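# Refit band over carton corner guard, carton level

## Task

Stretch the band back around the carton so it passes over the corner guard and the square. When you finish, the corner guard must be in its proper place and the carton must sit level.

## Robot and tools

Robot: two arms, left_arm and right_arm, facing each other across a table. left_arm's base is on the +y side at about (0.003, 0.453, 0.144) m and right_arm's is at about (-0.002, -0.455, 0.108) m. The arm names do not match the sides of the camera pictures. Scene frame: origin at the table centre, table top at z = +0.020 m, +z up. Hand poses, velocities and targets in results are reported in each arm's own base frame. Fixed cameras and the table use the scene frame. Motion offsets follow the axes of that arm's current Hand target. Gripper axes: fingers point along +x and close along y. The reported hand position is the midpoint between the fingers, 3 to 4 cm behind the tips. Only the last 1.5 cm of each finger is flat.

Row layout (execute_actions and move): one row holds 14 numbers, each from -1 to 1. The first 7 belong to left_arm: dx, dy, dz, rx, ry, rz, opening. The next 7 belong to right_arm in the same order. Always send all 14, even if only one arm should move. dx..rz are an offset, not a pose. They count from that arm's Hand target as it stood when the action or move began, along that target's own axes. A value of 1.0 equals 0.6 m of travel or 180 degrees of turn. rx, ry, rz together form one rotation vector. Sending the same offset twice moves the arm twice. Sending six zeros re-commands the current Hand target. Opening is absolute, not an offset: +1 is fully open (0.080 m) and -1 is fully closed. Empty fingers meet near -0.78. A 0 is a real opening command, so to keep a gripper as it is, resend its current value. Closing from fully open needs about 0.6 s or more.

execute_actions(actions, cameras): actions is a list of actions. Each action is up to 15 rows, one per 1/30 s step. A short action repeats its last row until all 15 steps are done. Every row counts from the start pose, not from the previous row. Images come back only if actions is empty or cameras names them. ["all"] means every camera, [] means none. An unknown camera name rejects the whole call.

move(target, speed, blend, opening_speed, grip_force, blocking, cameras): drives each gripper in a straight line toward the offset given in target. target is one 14-number row or a list of up to 15 rows. Every row in the list counts from the same starting Hand targets. speed is in m/s, from 0.002 to 4.3, default 0.25; turning is capped at twice that in rad/s. You may give one speed or one per target. blend, in m, rounds the corners between listed targets; 0 means stop at each one. opening_speed is on the -1..1 scale per second, at least 0.2. grip_force is the newtons per finger pad, from 8 to 34 (full). Give one value or one per arm; it stays in effect until changed. blocking=false returns after about 0.5 s while the move keeps running. The whole move is capped at 10 s. Paths do not avoid obstacles or the other arm. Grippers lag and overshoot more at high speed. Do not route a path close past an arm's own base; go around it.

wait(seconds 0..10): the arms keep their last command. stop(): brakes a running move. zoom_image(camera, region [x0,y0,x1,y1] pixels, at most 504x504): gives a closer look at the latest image. Cameras: cam_head_left, cam_head_right, cam_high, cam_low, cam_left_wrist, cam_right_wrist, each 896x504. finished_scene(scene): ends the current scene and cannot be undone. Call it only once the band is in place and the carton stays settled without help.

Reading results: Hand target is the last commanded pose after clipping, and the next offsets build on it. The gripper often settles short of it. A zero-offset action asks for it again; if the gap remains, send the missing distance as an offset. Commanded orientation is clipped to 32 degrees from the measured orientation at each step. grip_measured uses the opening scale and may be off by about 2 mm. On a hard part under full squeeze it reads about 0.067 below the part's width. For a firm grip, command about 0.08 below the reading at first contact. The move: line gives the ending: done (within 8 mm and 2 degrees, at rest), off_target, moving, held (a check withheld steps or the clearance check stopped it), blocked (the gripper stopped far from its goal, likely against something; it then holds and presses less) or fault. limits=paced means the pose was clipped. Joint velocities reading "within noise" means the arm is still. External joint torques estimate outside pushing; a push toward a larger joint value lowers the reading. Friction and sag leave grippers low or tilted, especially at long reach. Check position and orientation after each move and correct any tilt.

Joint ranges (rad): waist ±3.054, shoulder 0 to 3.142, elbow 0 to 2.356, wrist pitch ±1.571, wrist yaw ±1.571, wrist roll ±3.142. Contact torque limits (N m): waist 18, shoulder 22.3, elbow 22.2, wrist pitch 5.86, wrist yaw 5.84, wrist roll 5.48. Hitting one stops that arm for 10 s, and a held load counts toward it.

Avoid: dropping things, releasing parts that are still moving, or letting anything leave the table. Avoid fast hits and hard presses, especially on fixed or heavy things, and any contact between the two arms. Never close a gripper on the other arm's fingers. Avoid strain on the wrist camera cables. Do not send a far target in one step, which risks an over-speed fault. Do not hold loads or stretch an arm toward unreachable poses for long; motors heat, warn at 50 °C and fault at 95 °C. Outside pushes may occasionally nudge loose objects.

Each tool is called after "Request:" as name(argument=value, ...) on one line, values as JSON.

## Session

Request:
execute_actions(actions=[])

Scene clock: 0.00 s.
left_arm: end_effector_position=(+0.2602, +0.1337, +0.2606) grip_measured=+1.000 end_effector_quat_wxyz=(+0.864, +0.024, +0.503, -0.026) | right_arm: end_effector_position=(+0.1143, -0.2109, +0.1103) grip_measured=+1.000 end_effector_quat_wxyz=(+0.916, +0.224, +0.328, -0.052)
Joint positions: left_arm=[0.634 1.374 1.503 -1.284 0.314 0.64 0.08] | right_arm=[-1.584 1.462 0.839 -1.046 -0.893 -1.196 0.08]
Joint velocities: within noise
Joint torques (N m): no reading
External joint torques (N m): no reading
Motor temperatures (°C): left_arm=[33 29 34 34 37 34] | right_arm=[29 32 27 40 38 34]
Heat: left arm: hottest wrist yaw 37 °C (+0.0 °C/min); right arm: hottest wrist pitch 40 °C (+0.0 °C/min).
Hand target: left_arm +0.2604, +0.1336, +0.2628; +0.865, +0.026, +0.500, -0.025 | right_arm +0.1145, -0.2118, +0.1120; +0.918, +0.221, +0.326, -0.053
Tool commands: left_gripper/opening=+1.0 right_gripper/opening=+1.0

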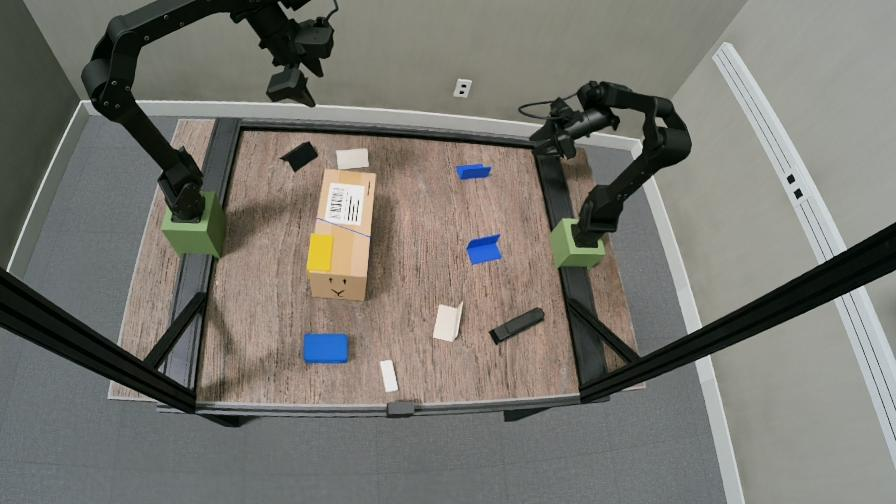

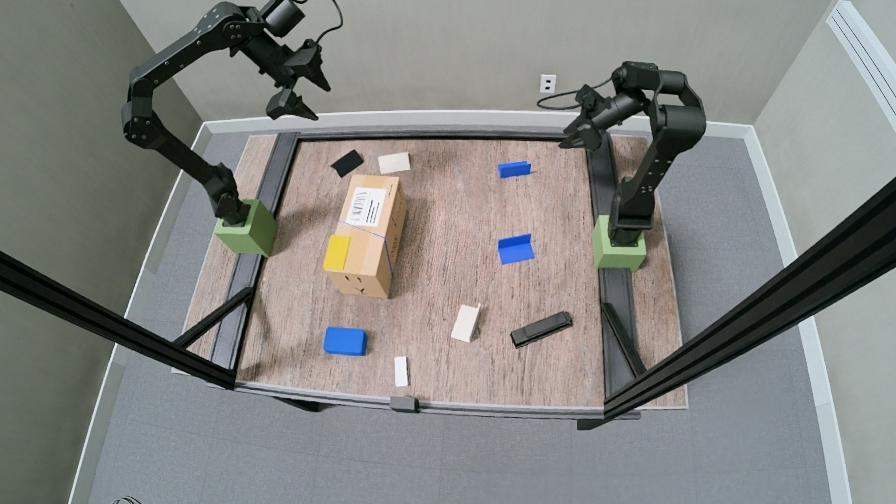

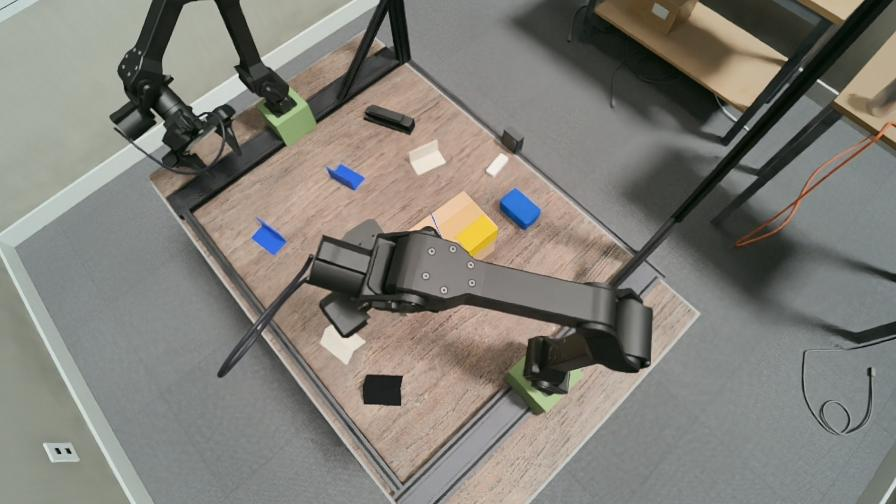

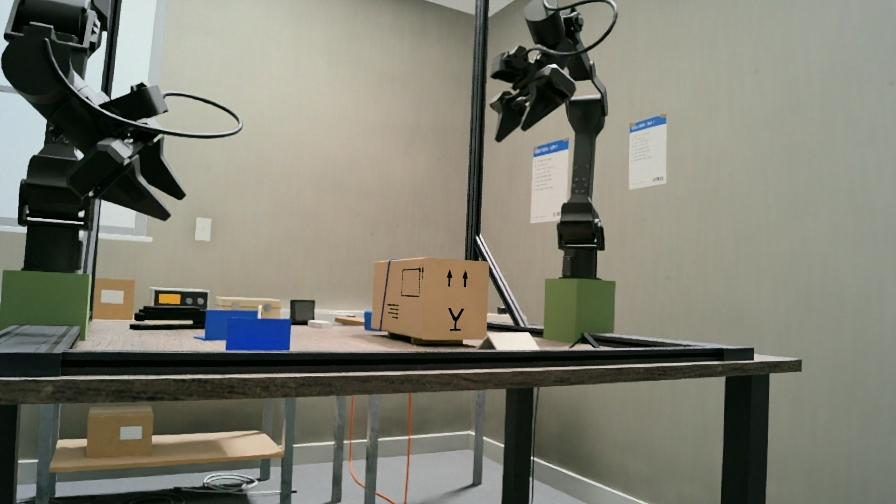

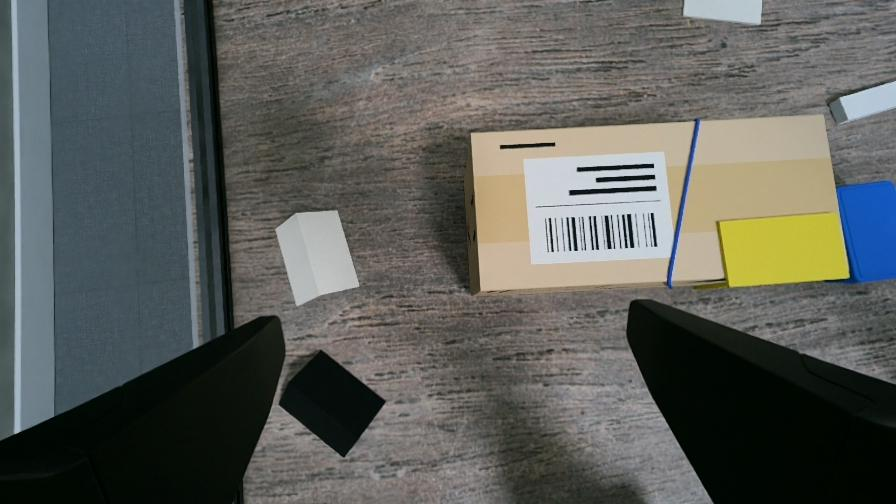

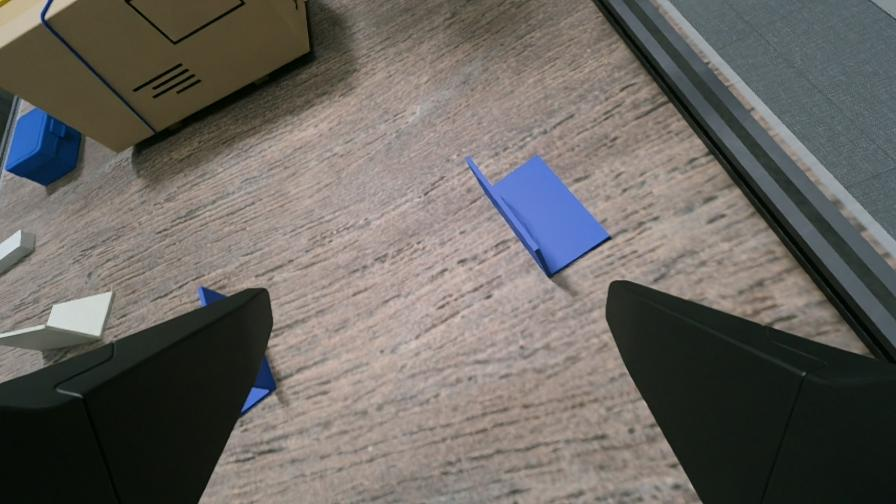

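Request:
zoom_image(camera="cam_low", region=[340, 230, 560, 370])

Request:
zoom_image(camera="cam_head_left", region=[260, 130, 420, 320])

Request:
zoom_image(camera="cam_head_right", region=[290, 150, 450, 320])

Request:
zoom_image(camera="cam_left_wrist", region=[440, 80, 896, 320])

Request:
zoom_image(camera="cam_right_wrist", region=[0, 0, 400, 240])

Request:
zoom_image(camera="cam_high", region=[400, 170, 560, 270])

Scaled by 2.291.

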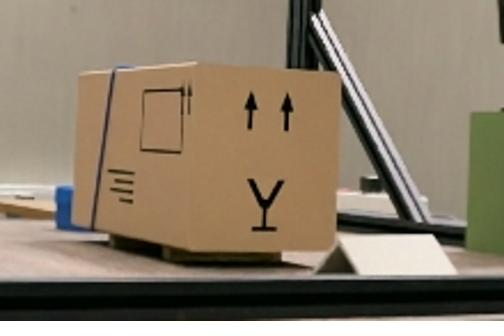

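Scaled by 2.653.

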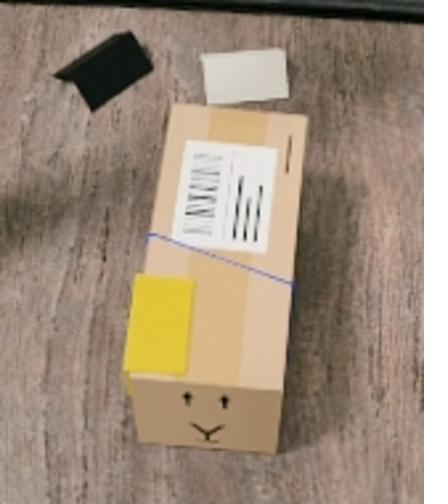

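Scaled by 2.965.

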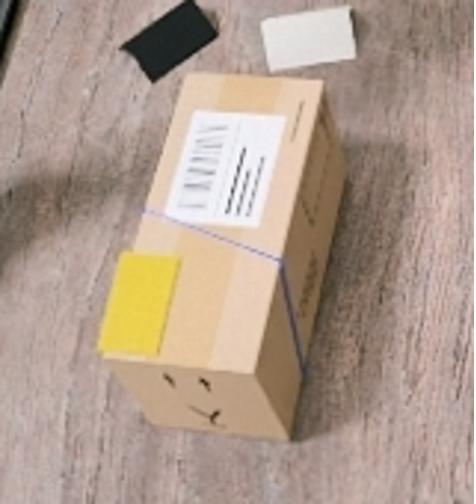

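Scaled by 1.105.

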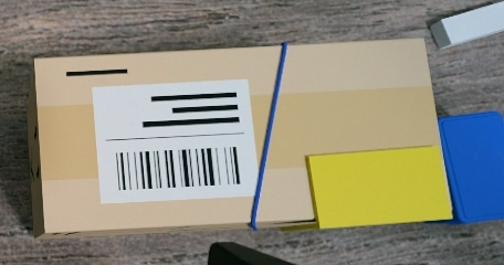

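Scaled by 1.260.

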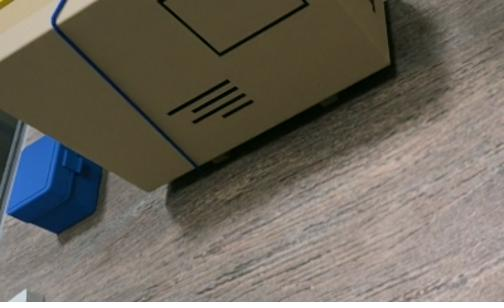

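Scaled by 3.150.

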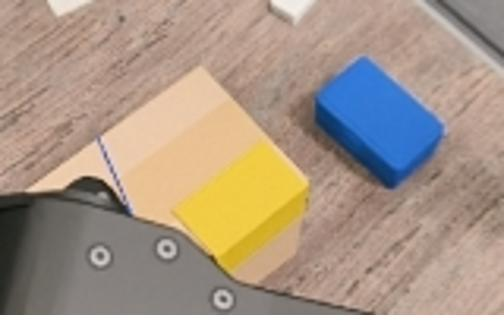

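Request:
move(target=[[0.0743, -0.2983, -0.1355, -0.0216, -0.067, 0.0078, 1.0, 0, 0, 0, 0, 0, 0, 1.0]], cameras=["cam_left_wrist", "cam_high", "cam_head_left", "cam_low"])

Scene clock: 118.50 s.
left_arm: end_effector_position=(+0.2006, -0.0403, +0.1830) grip_measured=+1.000 end_effector_quat_wxyz=(+0.915, -0.002, +0.405, -0.002) | right_arm: end_effector_position=(+0.1143, -0.2109, +0.1103) grip_measured=+1.000 end_effector_quat_wxyz=(+0.916, +0.224, +0.328, -0.052)
Joint positions: left_arm=[-0.38 0.715 0.754 -0.907 -0.248 -0.289 0.08] | right_arm=[-1.584 1.462 0.839 -1.046 -0.893 -1.196 0.08]
Joint torques (N m): left_arm=[-0.19 -0.8 3.87 1.08 -0.25 -0.02] | right_arm=[0.03 -5.09 5.45 0 -0.64 -0.01]
External joint torques (N m): left_arm=[-0.18 -0.13 -2.27 -0.17 -0.12 -0.02] | right_arm=[0.03 -1.03 0.63 -0.16 -0.15 0]
Heat: left arm: hottest elbow 38 °C (+0.0 °C/min); right arm: hottest wrist pitch 39 °C (+0.0 °C/min).
Hand target: left_arm +0.2000, -0.0401, +0.1800; +0.914, +0.000, +0.407, +0.000 | right_arm +0.1145, -0.2118, +0.1120; +0.918, +0.221, +0.326, -0.053
Off the commanded pose: left_arm 0.003 m, 0 deg | right_arm 0.002 m, 0 deg.
move: done
camera_calibration:
cam_left_wrist: T_world_to_cam=[[-0.040802, -0.999157, -0.00453641, -0.0262758], [-0.929565, 0.0396242, -0.366524, 0.284093], [0.366394, -0.010738, -0.930398, 0.173854], [0, 0, 0, 1]] pos_world=[0.199312, -0.0356437, 0.265761]
Images, in order (width x height): cam_head_left 896x504, cam_high 896x504, cam_low 896x504, cam_left_wrist 896x504.

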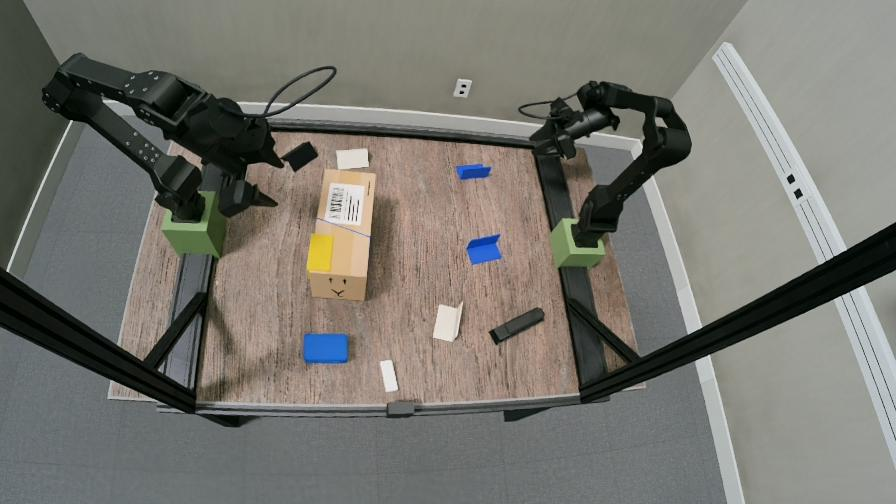

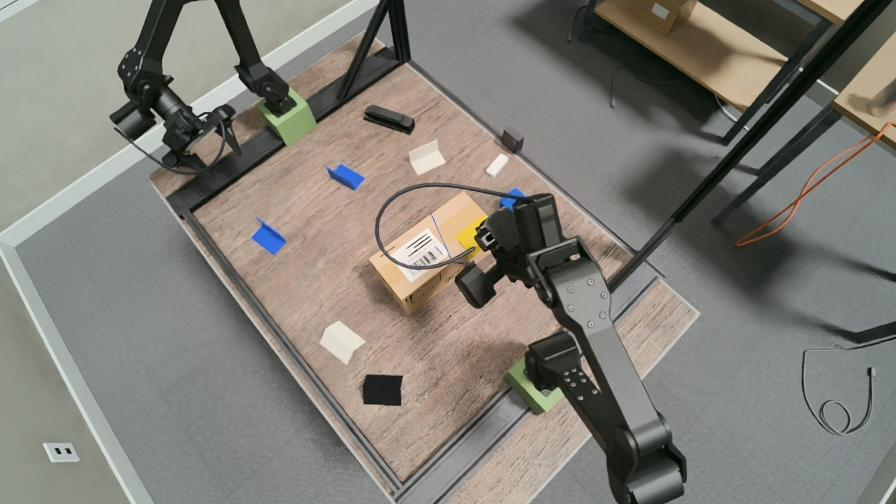

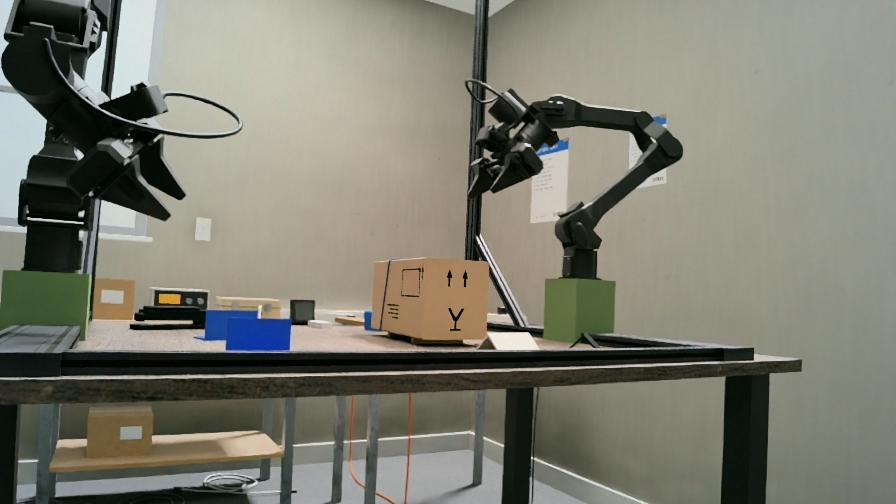

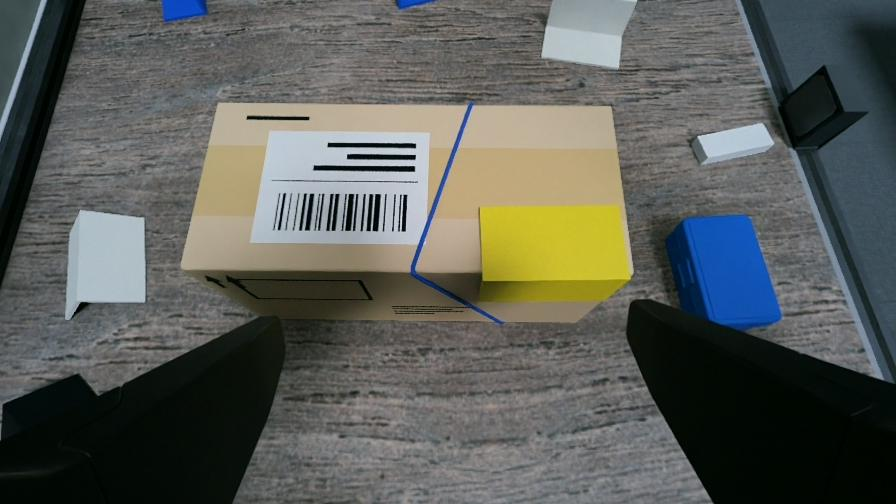

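Request:
zoom_image(camera="cam_left_wrist", region=[360, 80, 680, 340])

Request:
zoom_image(camera="cam_left_wrist", region=[160, 80, 480, 340])

Request:
zoom_image(camera="cam_high", region=[360, 180, 520, 320])

Scaled by 1.575.

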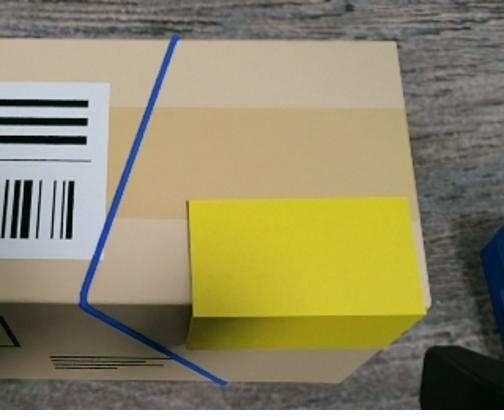

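Scaled by 1.575.

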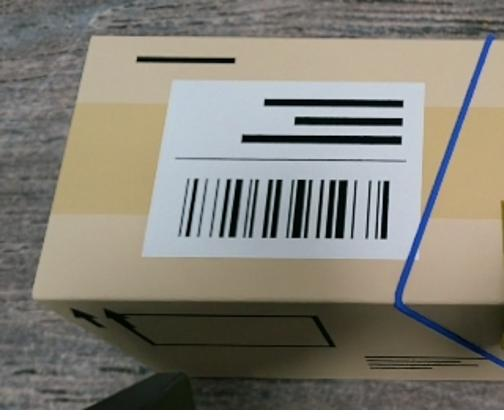

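Scaled by 3.150.

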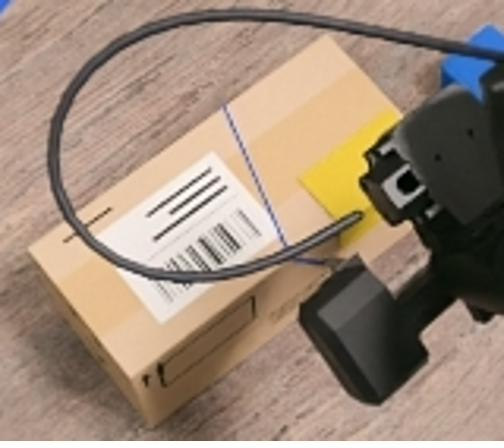

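Request:
move(target=[[0.2173, 0.0282, 0.0297, 0.105, 0.2309, -0.0403, -0.2, 0, 0, 0, 0, 0, 0, 1.0]], cameras=["cam_left_wrist", "cam_head_left", "cam_low"])

Scene clock: 238.13 s.
left_arm: end_effector_position=(+0.2968, -0.0244, +0.0940) grip_measured=-0.197 end_effector_quat_wxyz=(+0.695, +0.120, +0.698, -0.123) | right_arm: end_effector_position=(+0.1143, -0.2109, +0.1103) grip_measured=+1.000 end_effector_quat_wxyz=(+0.916, +0.224, +0.328, -0.052)
Joint positions: left_arm=[-0.08 1.692 1.239 -1.121 0.004 0.266 0.026] | right_arm=[-1.584 1.462 0.839 -1.046 -0.893 -1.196 0.08]
Joint torques (N m): left_arm=[0.26 -5.29 5.76 0.03 -0.12 0.11] | right_arm=[0 -5.07 5.41 -0.03 -0.65 -0.01]
External joint torques (N m): left_arm=[0.26 0.95 0.42 -0.29 -0.13 0.11] | right_arm=[-0.01 -1.04 0.57 -0.19 -0.15 0.01]
Heat: left arm: hottest wrist pitch 38 °C (+0.0 °C/min); right arm: hottest wrist pitch 38 °C (+0.0 °C/min).
Hand target: left_arm +0.3006, -0.0232, +0.0952; +0.697, +0.121, +0.696, -0.122 | right_arm +0.1145, -0.2118, +0.1120; +0.918, +0.221, +0.326, -0.053
Off the commanded pose: left_arm 0.004 m, 0 deg | right_arm 0.002 m, 0 deg.
move: done
camera_calibration:
cam_left_wrist: T_world_to_cam=[[-0.371987, -0.927911, 0.0246254, 0.0905475], [-0.863993, 0.355817, 0.356244, 0.260521], [-0.339325, 0.111242, -0.934068, 0.268776], [0, 0, 0, 1]] pos_world=[0.349974, -0.0385771, 0.156016]
Images, in order (width x height): cam_head_left 896x504, cam_low 896x504, cam_left_wrist 896x504.

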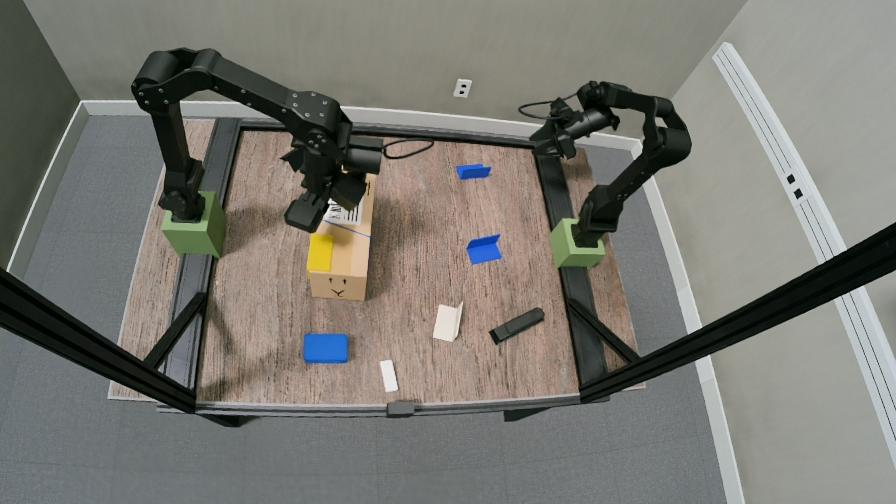

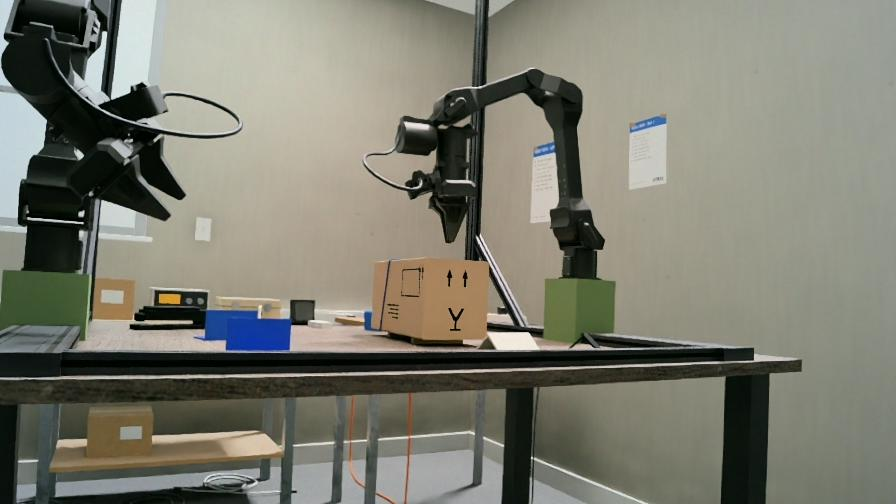

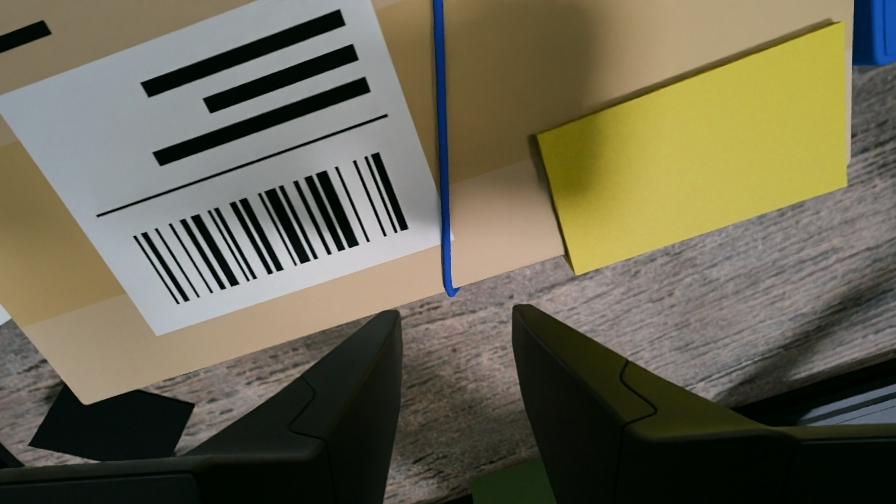

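Request:
move(target=[[0.0537, 0.0055, 0.001, 0, 0, 0, -0.2, 0, 0, 0, 0, 0, 0, 1.0]], speed=0.1, cameras=["cam_left_wrist", "cam_low"])

Request:
zoom_image(camera="cam_low", region=[340, 200, 520, 350])

Request:
zoom_image(camera="cam_left_wrist", region=[320, 150, 600, 400])

Scene clock: 276.27 s.
left_arm: end_effector_position=(+0.3045, -0.0219, +0.0672) grip_measured=-0.197 end_effector_quat_wxyz=(+0.702, +0.121, +0.691, -0.123) | right_arm: end_effector_position=(+0.1143, -0.2109, +0.1103) grip_measured=+1.000 end_effector_quat_wxyz=(+0.916, +0.224, +0.328, -0.052)
Joint positions: left_arm=[-0.07 1.732 1.175 -0.999 0.004 0.276 0.026] | right_arm=[-1.584 1.462 0.839 -1.046 -0.893 -1.196 0.08]
Joint torques (N m): left_arm=[0.29 -5.52 2.96 0.25 -0.12 0.1] | right_arm=[-0.06 -5.06 5.39 -0.03 -0.64 0]
External joint torques (N m): left_arm=[0.3 0.89 -2.28 -0.1 -0.13 0.1] | right_arm=[-0.07 -0.98 0.53 -0.19 -0.13 0.02]
Heat: left arm: hottest elbow 38 °C (+3.0 °C/min); right arm: hottest wrist pitch 38 °C (+0.0 °C/min).
Hand target: left_arm +0.3022, -0.0203, +0.0628; +0.697, +0.121, +0.696, -0.122 | right_arm +0.1145, -0.2118, +0.1120; +0.918, +0.221, +0.326, -0.053
Off the commanded pose: left_arm 0.005 m, 1 deg | right_arm 0.002 m, 0 deg.
move: done
camera_calibration:
cam_left_wrist: T_world_to_cam=[[-0.372409, -0.927873, 0.0190849, 0.0968152], [-0.870374, 0.356321, 0.33983, 0.278932], [-0.322119, 0.109945, -0.940293, 0.241171], [0, 0, 0, 1]] pos_world=[0.356516, -0.0360728, 0.130134]
Images, in order (width x height): cam_low 896x504, cam_left_wrist 896x504.

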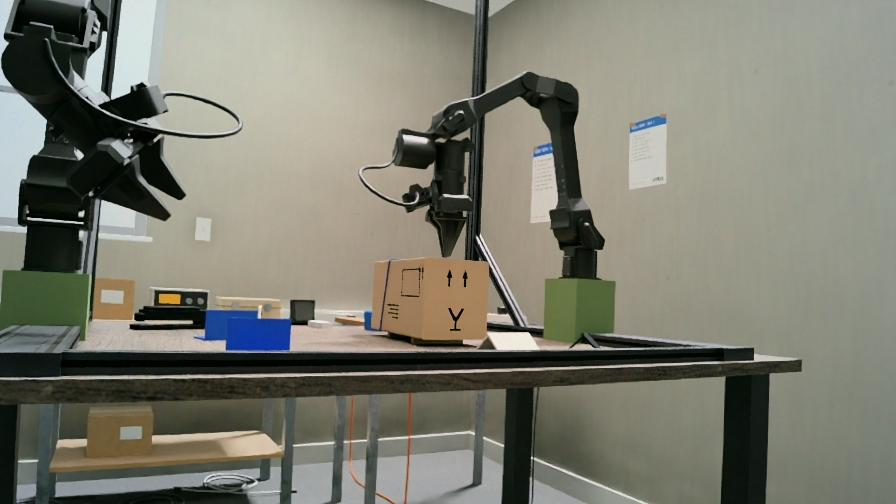

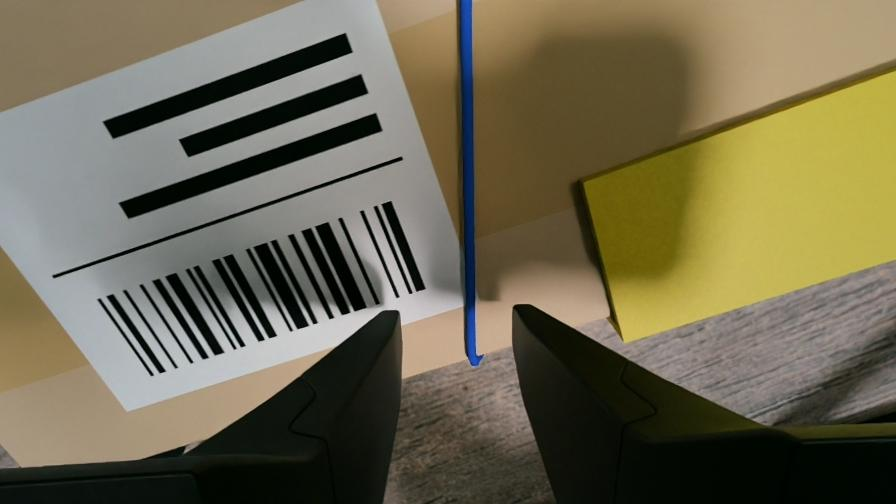

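Scaled by 2.800.

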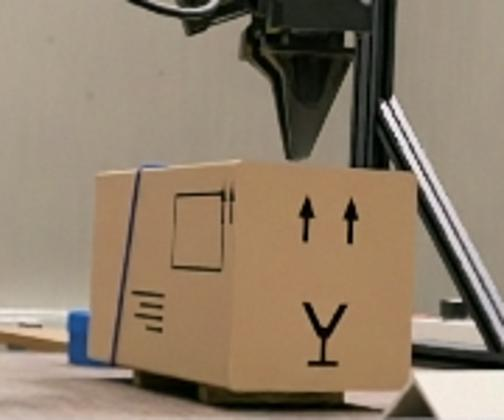

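Scaled by 1.800.

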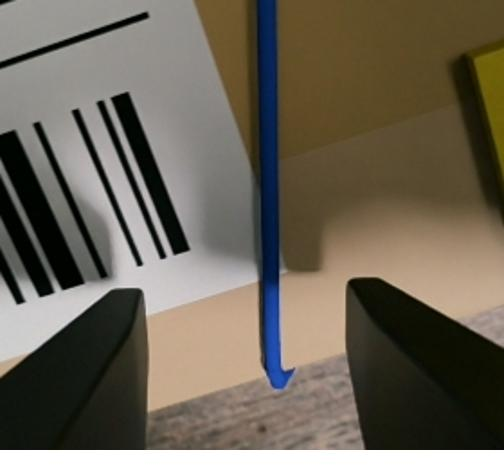

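Request:
move(target=[[0.0213, -0.0055, -0.0045, 0, 0, 0, -0.2, 0, 0, 0, 0, 0, 0, 1.0]], speed=0.06, cameras=["cam_left_wrist", "cam_low"])

Request:
zoom_image(camera="cam_low", region=[340, 200, 520, 350])

Request:
zoom_image(camera="cam_left_wrist", region=[320, 200, 600, 450])

Scene clock: 287.90 s.
left_arm: end_effector_position=(+0.3016, -0.0222, +0.0555) grip_measured=-0.197 end_effector_quat_wxyz=(+0.703, +0.120, +0.691, -0.122) | right_arm: end_effector_position=(+0.1143, -0.2109, +0.1103) grip_measured=+1.000 end_effector_quat_wxyz=(+0.916, +0.224, +0.328, -0.052)
Joint positions: left_arm=[-0.072 1.735 1.129 -0.948 0.003 0.272 0.026] | right_arm=[-1.584 1.462 0.839 -1.046 -0.893 -1.196 0.08]
Joint torques (N m): left_arm=[-0.25 -5.28 2.6 0.42 -0.11 -0.02] | right_arm=[-0.03 -5.08 5.43 -0.01 -0.64 -0.01]
External joint torques (N m): left_arm=[-0.24 1.05 -2.55 0.06 -0.12 -0.02] | right_arm=[-0.03 -1.04 0.6 -0.18 -0.14 0.01]
Motor temperatures (°C): left_arm=[32 34 37 35 35 33] | right_arm=[28 35 32 38 37 33]
Heat: left arm: hottest elbow 37 °C (+2.0 °C/min); right arm: hottest wrist pitch 38 °C (+0.0 °C/min).
Hand target: left_arm +0.2985, -0.0225, +0.0501; +0.697, +0.122, +0.696, -0.122 | right_arm +0.1145, -0.2118, +0.1120; +0.918, +0.221, +0.326, -0.053
Off the commanded pose: left_arm 0.006 m, 1 deg | right_arm 0.002 m, 0 deg.
move: done
camera_calibration:
cam_left_wrist: T_world_to_cam=[[-0.37105, -0.928443, 0.0177459, 0.0953882], [-0.871685, 0.354827, 0.338028, 0.28095], [-0.320136, 0.109956, -0.940969, 0.228699], [0, 0, 0, 1]] pos_world=[0.353508, -0.0362729, 0.118537]
Images, in order (width x height): cam_low 896x504, cam_left_wrist 896x504.

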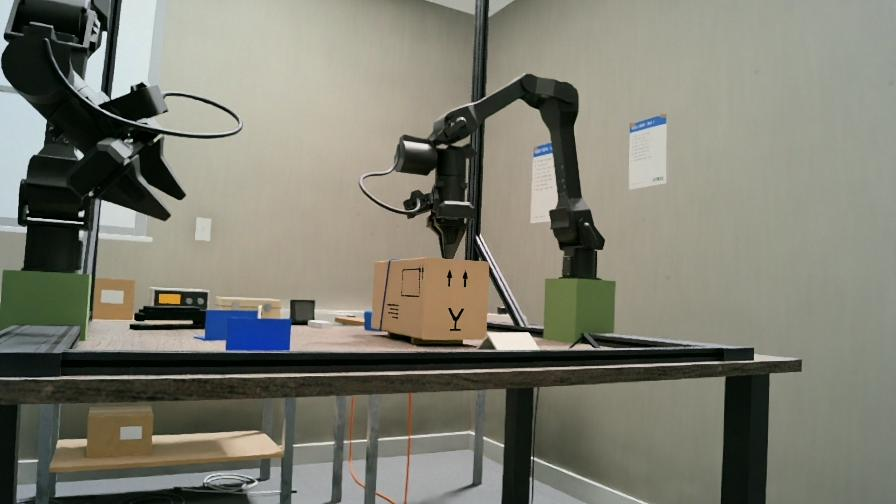

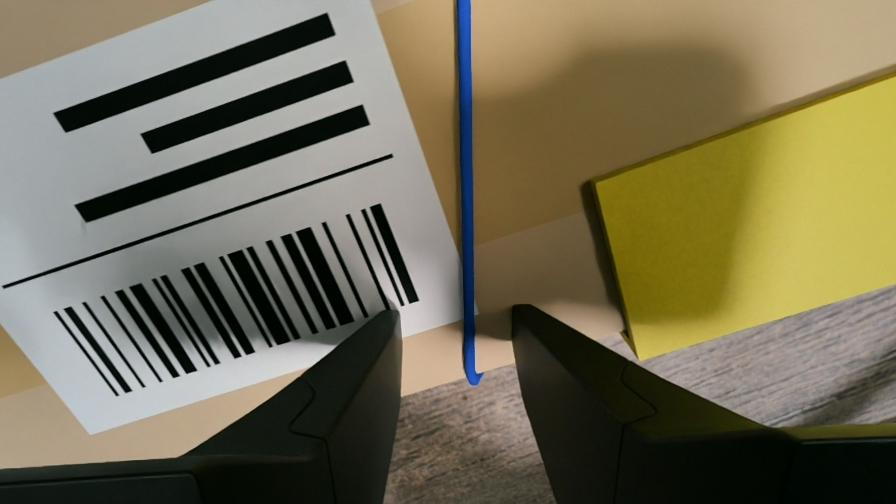

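Scaled by 2.800.

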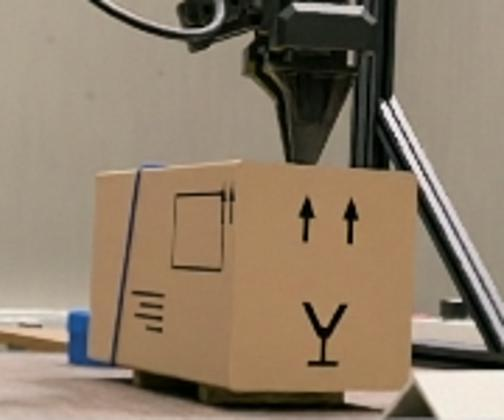

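Scaled by 1.800.

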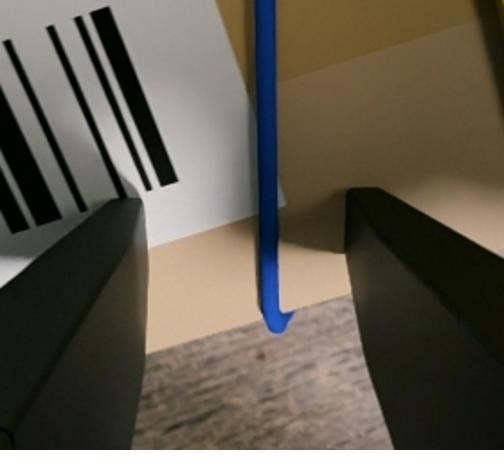

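Request:
move(target=[[0.01, -0.0092, -0.0055, 0, 0, 0, -0.2, 0, 0, 0, 0, 0, 0, 1.0]], speed=0.05, cameras=["cam_left_wrist"])

Request:
zoom_image(camera="cam_left_wrist", region=[320, 200, 600, 450])

Scene clock: 305.43 s.
left_arm: end_effector_position=(+0.3000, -0.0235, +0.0536) grip_measured=-0.198 end_effector_quat_wxyz=(+0.707, +0.121, +0.686, -0.117) | right_arm: end_effector_position=(+0.1143, -0.2109, +0.1103) grip_measured=+1.000 end_effector_quat_wxyz=(+0.916, +0.224, +0.328, -0.052)
Joint positions: left_arm=[-0.08 1.722 1.105 -0.924 -0.003 0.258 0.026] | right_arm=[-1.584 1.462 0.839 -1.046 -0.893 -1.196 0.08]
Joint torques (N m): left_arm=[-0.79 -4.81 1.34 0.61 0.08 -0.07] | right_arm=[0.01 -5.07 5.41 -0.02 -0.64 0]
External joint torques (N m): left_arm=[-0.8 1.45 -3.86 0.22 0.08 -0.07] | right_arm=[0 -0.98 0.54 -0.18 -0.14 0.01]
Heat: left arm: hottest elbow 35 °C (-2.0 °C/min); right arm: hottest wrist pitch 38 °C (+0.0 °C/min).
Hand target: left_arm +0.2936, -0.0265, +0.0441; +0.697, +0.121, +0.696, -0.122 | right_arm +0.1145, -0.2118, +0.1120; +0.918, +0.221, +0.326, -0.053
Off the commanded pose: left_arm 0.012 m, 2 deg | right_arm 0.002 m, 0 deg.
move: off_target (left_arm)
camera_calibration:
cam_left_wrist: T_world_to_cam=[[-0.365415, -0.930811, 0.00796942, 0.0923099], [-0.87834, 0.347626, 0.328138, 0.283065], [-0.308204, 0.112907, -0.944596, 0.223241], [0, 0, 0, 1]] pos_world=[0.351163, -0.0376832, 0.117253]
Images, in order (width x height): cam_left_wrist 896x504.

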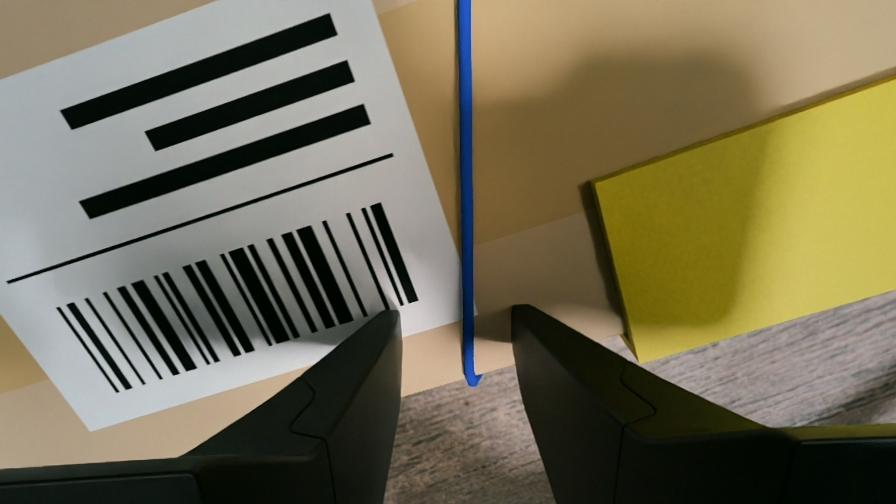

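Scaled by 1.800.

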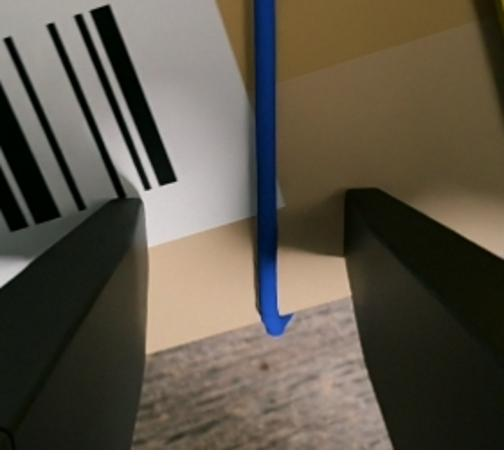

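Request:
move(target=[[-0.0067, 0.0023, 0.0063, 0, 0, 0, -1.0, 0, 0, 0, 0, 0, 0, 1.0]], speed=0.05, opening_speed=0.8, cameras=["cam_left_wrist", "cam_low"])

Request:
zoom_image(camera="cam_left_wrist", region=[320, 200, 600, 450])

Scene clock: 316.23 s.
left_arm: end_effector_position=(+0.2988, -0.0276, +0.0546) grip_measured=-0.764 end_effector_quat_wxyz=(+0.705, +0.122, +0.688, -0.123) | right_arm: end_effector_position=(+0.1143, -0.2109, +0.1103) grip_measured=+1.000 end_effector_quat_wxyz=(+0.916, +0.224, +0.328, -0.052)
Joint positions: left_arm=[-0.09 1.722 1.11 -0.934 0.003 0.258 0.001] | right_arm=[-1.584 1.462 0.839 -1.046 -0.893 -1.196 0.08]
Joint torques (N m): left_arm=[0.15 -3.85 3.94 0.1 -0.1 -0.02] | right_arm=[-0.01 -5.05 5.46 -0.02 -0.65 0]
External joint torques (N m): left_arm=[0.15 2.42 -1.22 -0.27 -0.11 -0.02] | right_arm=[0.02 -1.01 0.61 -0.2 -0.16 0.01]
Heat: left arm: hottest elbow 35 °C (-3.0 °C/min); right arm: hottest wrist pitch 37 °C (-1.0 °C/min).
Hand target: left_arm +0.2976, -0.0265, +0.0482; +0.697, +0.121, +0.696, -0.122 | right_arm +0.1145, -0.2118, +0.1120; +0.918, +0.221, +0.326, -0.053
Off the commanded pose: left_arm 0.007 m, 1 deg | right_arm 0.002 m, 0 deg.
move: done
camera_calibration:
cam_left_wrist: T_world_to_cam=[[-0.375039, -0.926874, 0.0158319, 0.0906527], [-0.872581, 0.358733, 0.331533, 0.281454], [-0.312968, 0.110523, -0.943311, 0.225578], [0, 0, 0, 1]] pos_world=[0.350188, -0.0418746, 0.118044]
Images, in order (width x height): cam_low 896x504, cam_left_wrist 896x504.

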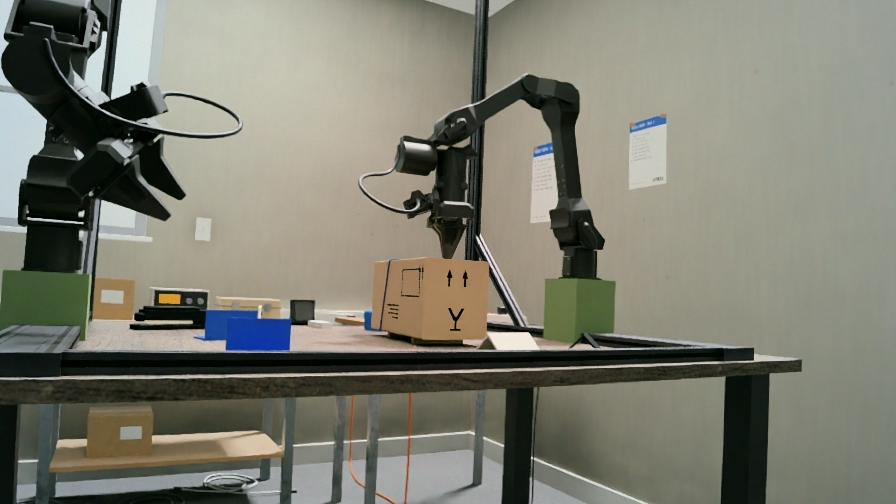

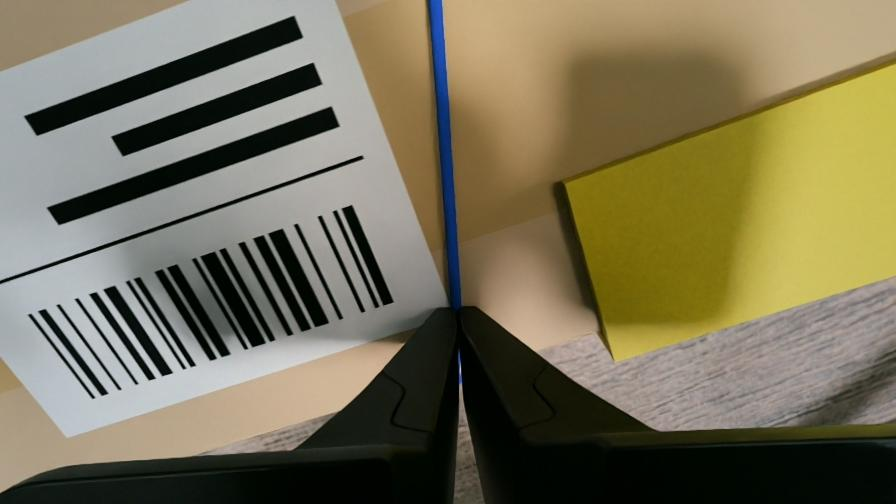

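Scaled by 1.800.

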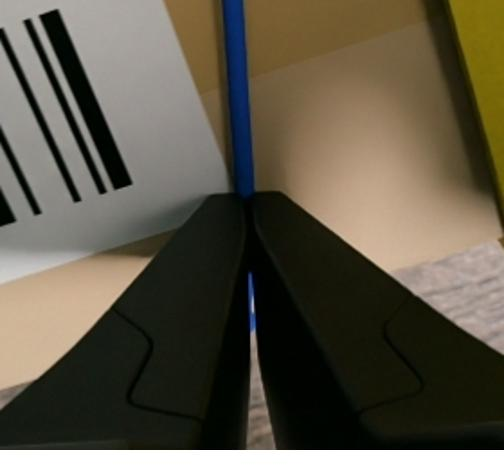

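Request:
move(target=[[-0.0455, -0.0028, -0.0078, 0, 0, 0, -1.0, 0, 0, 0, 0, 0, 0, 1.0]], speed=0.06, cameras=["cam_left_wrist", "cam_low", "cam_head_right"])

Request:
zoom_image(camera="cam_low", region=[340, 200, 520, 350])

Request:
zoom_image(camera="cam_left_wrist", region=[320, 200, 600, 450])

Scene clock: 325.57 s.
left_arm: end_effector_position=(+0.2900, -0.0272, +0.0669) grip_measured=-0.764 end_effector_quat_wxyz=(+0.688, +0.120, +0.705, -0.125) | right_arm: end_effector_position=(+0.1143, -0.2109, +0.1103) grip_measured=+1.000 end_effector_quat_wxyz=(+0.916, +0.224, +0.328, -0.052)
Joint positions: left_arm=[-0.091 1.712 1.149 -1.032 0.004 0.257 0.001] | right_arm=[-1.584 1.462 0.839 -1.046 -0.893 -1.196 0.08]
Joint torques (N m): left_arm=[0.06 -8.2 5.34 -0.47 -0.13 -0.02] | right_arm=[0 -5.04 5.44 -0.01 -0.64 -0.01]
External joint torques (N m): left_arm=[0.06 -2.06 0.19 -0.76 -0.14 -0.02] | right_arm=[0.05 -1 0.63 -0.17 -0.15 0.01]
Heat: left arm: hottest elbow 35 °C (-3.0 °C/min); right arm: hottest wrist pitch 37 °C (-1.0 °C/min).
Hand target: left_arm +0.2927, -0.0265, +0.0755; +0.697, +0.121, +0.696, -0.122 | right_arm +0.1145, -0.2118, +0.1120; +0.918, +0.221, +0.326, -0.053
Off the commanded pose: left_arm 0.009 m, 1 deg | right_arm 0.002 m, 0 deg.
move: off_target (left_arm)
camera_calibration:
cam_left_wrist: T_world_to_cam=[[-0.373581, -0.927102, 0.0303052, 0.0862481], [-0.855958, 0.357135, 0.373886, 0.261894], [-0.357454, 0.113737, -0.926979, 0.246313], [0, 0, 0, 1]] pos_world=[0.344436, -0.0415853, 0.127795]
Images, in order (width x height): cam_head_right 896x504, cam_low 896x504, cam_left_wrist 896x504.

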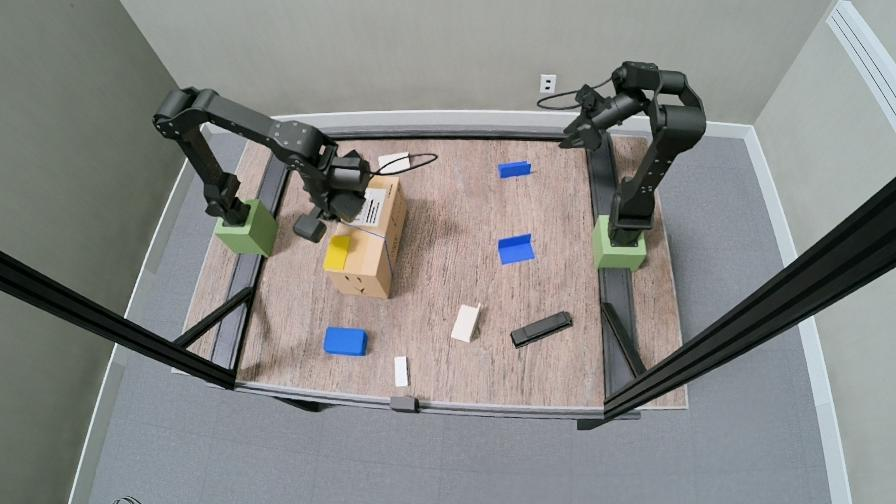

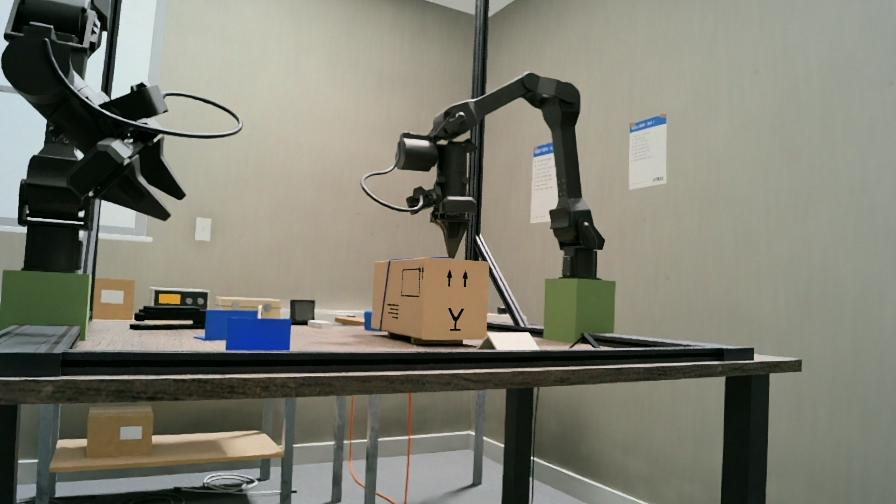

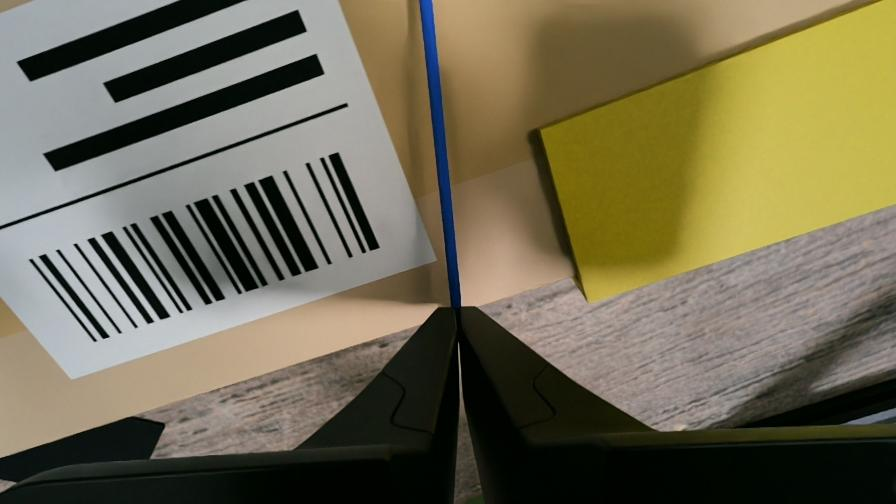

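Scaled by 2.800.

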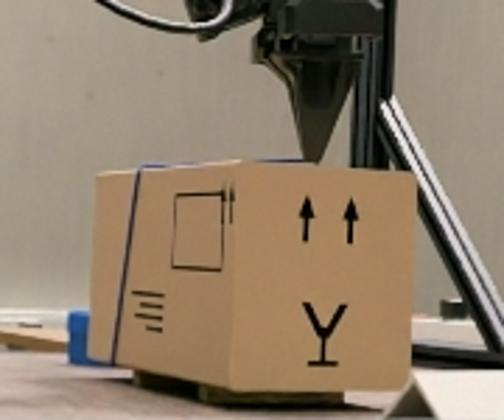

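Scaled by 1.800.

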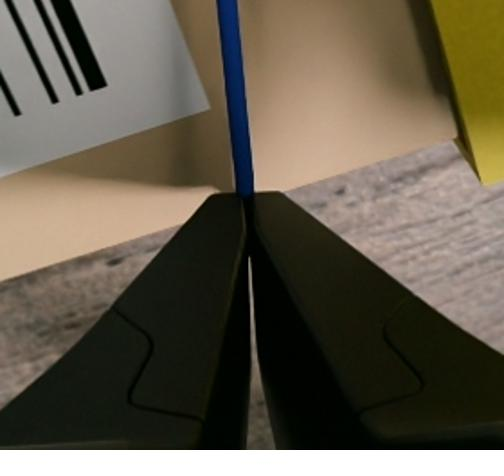

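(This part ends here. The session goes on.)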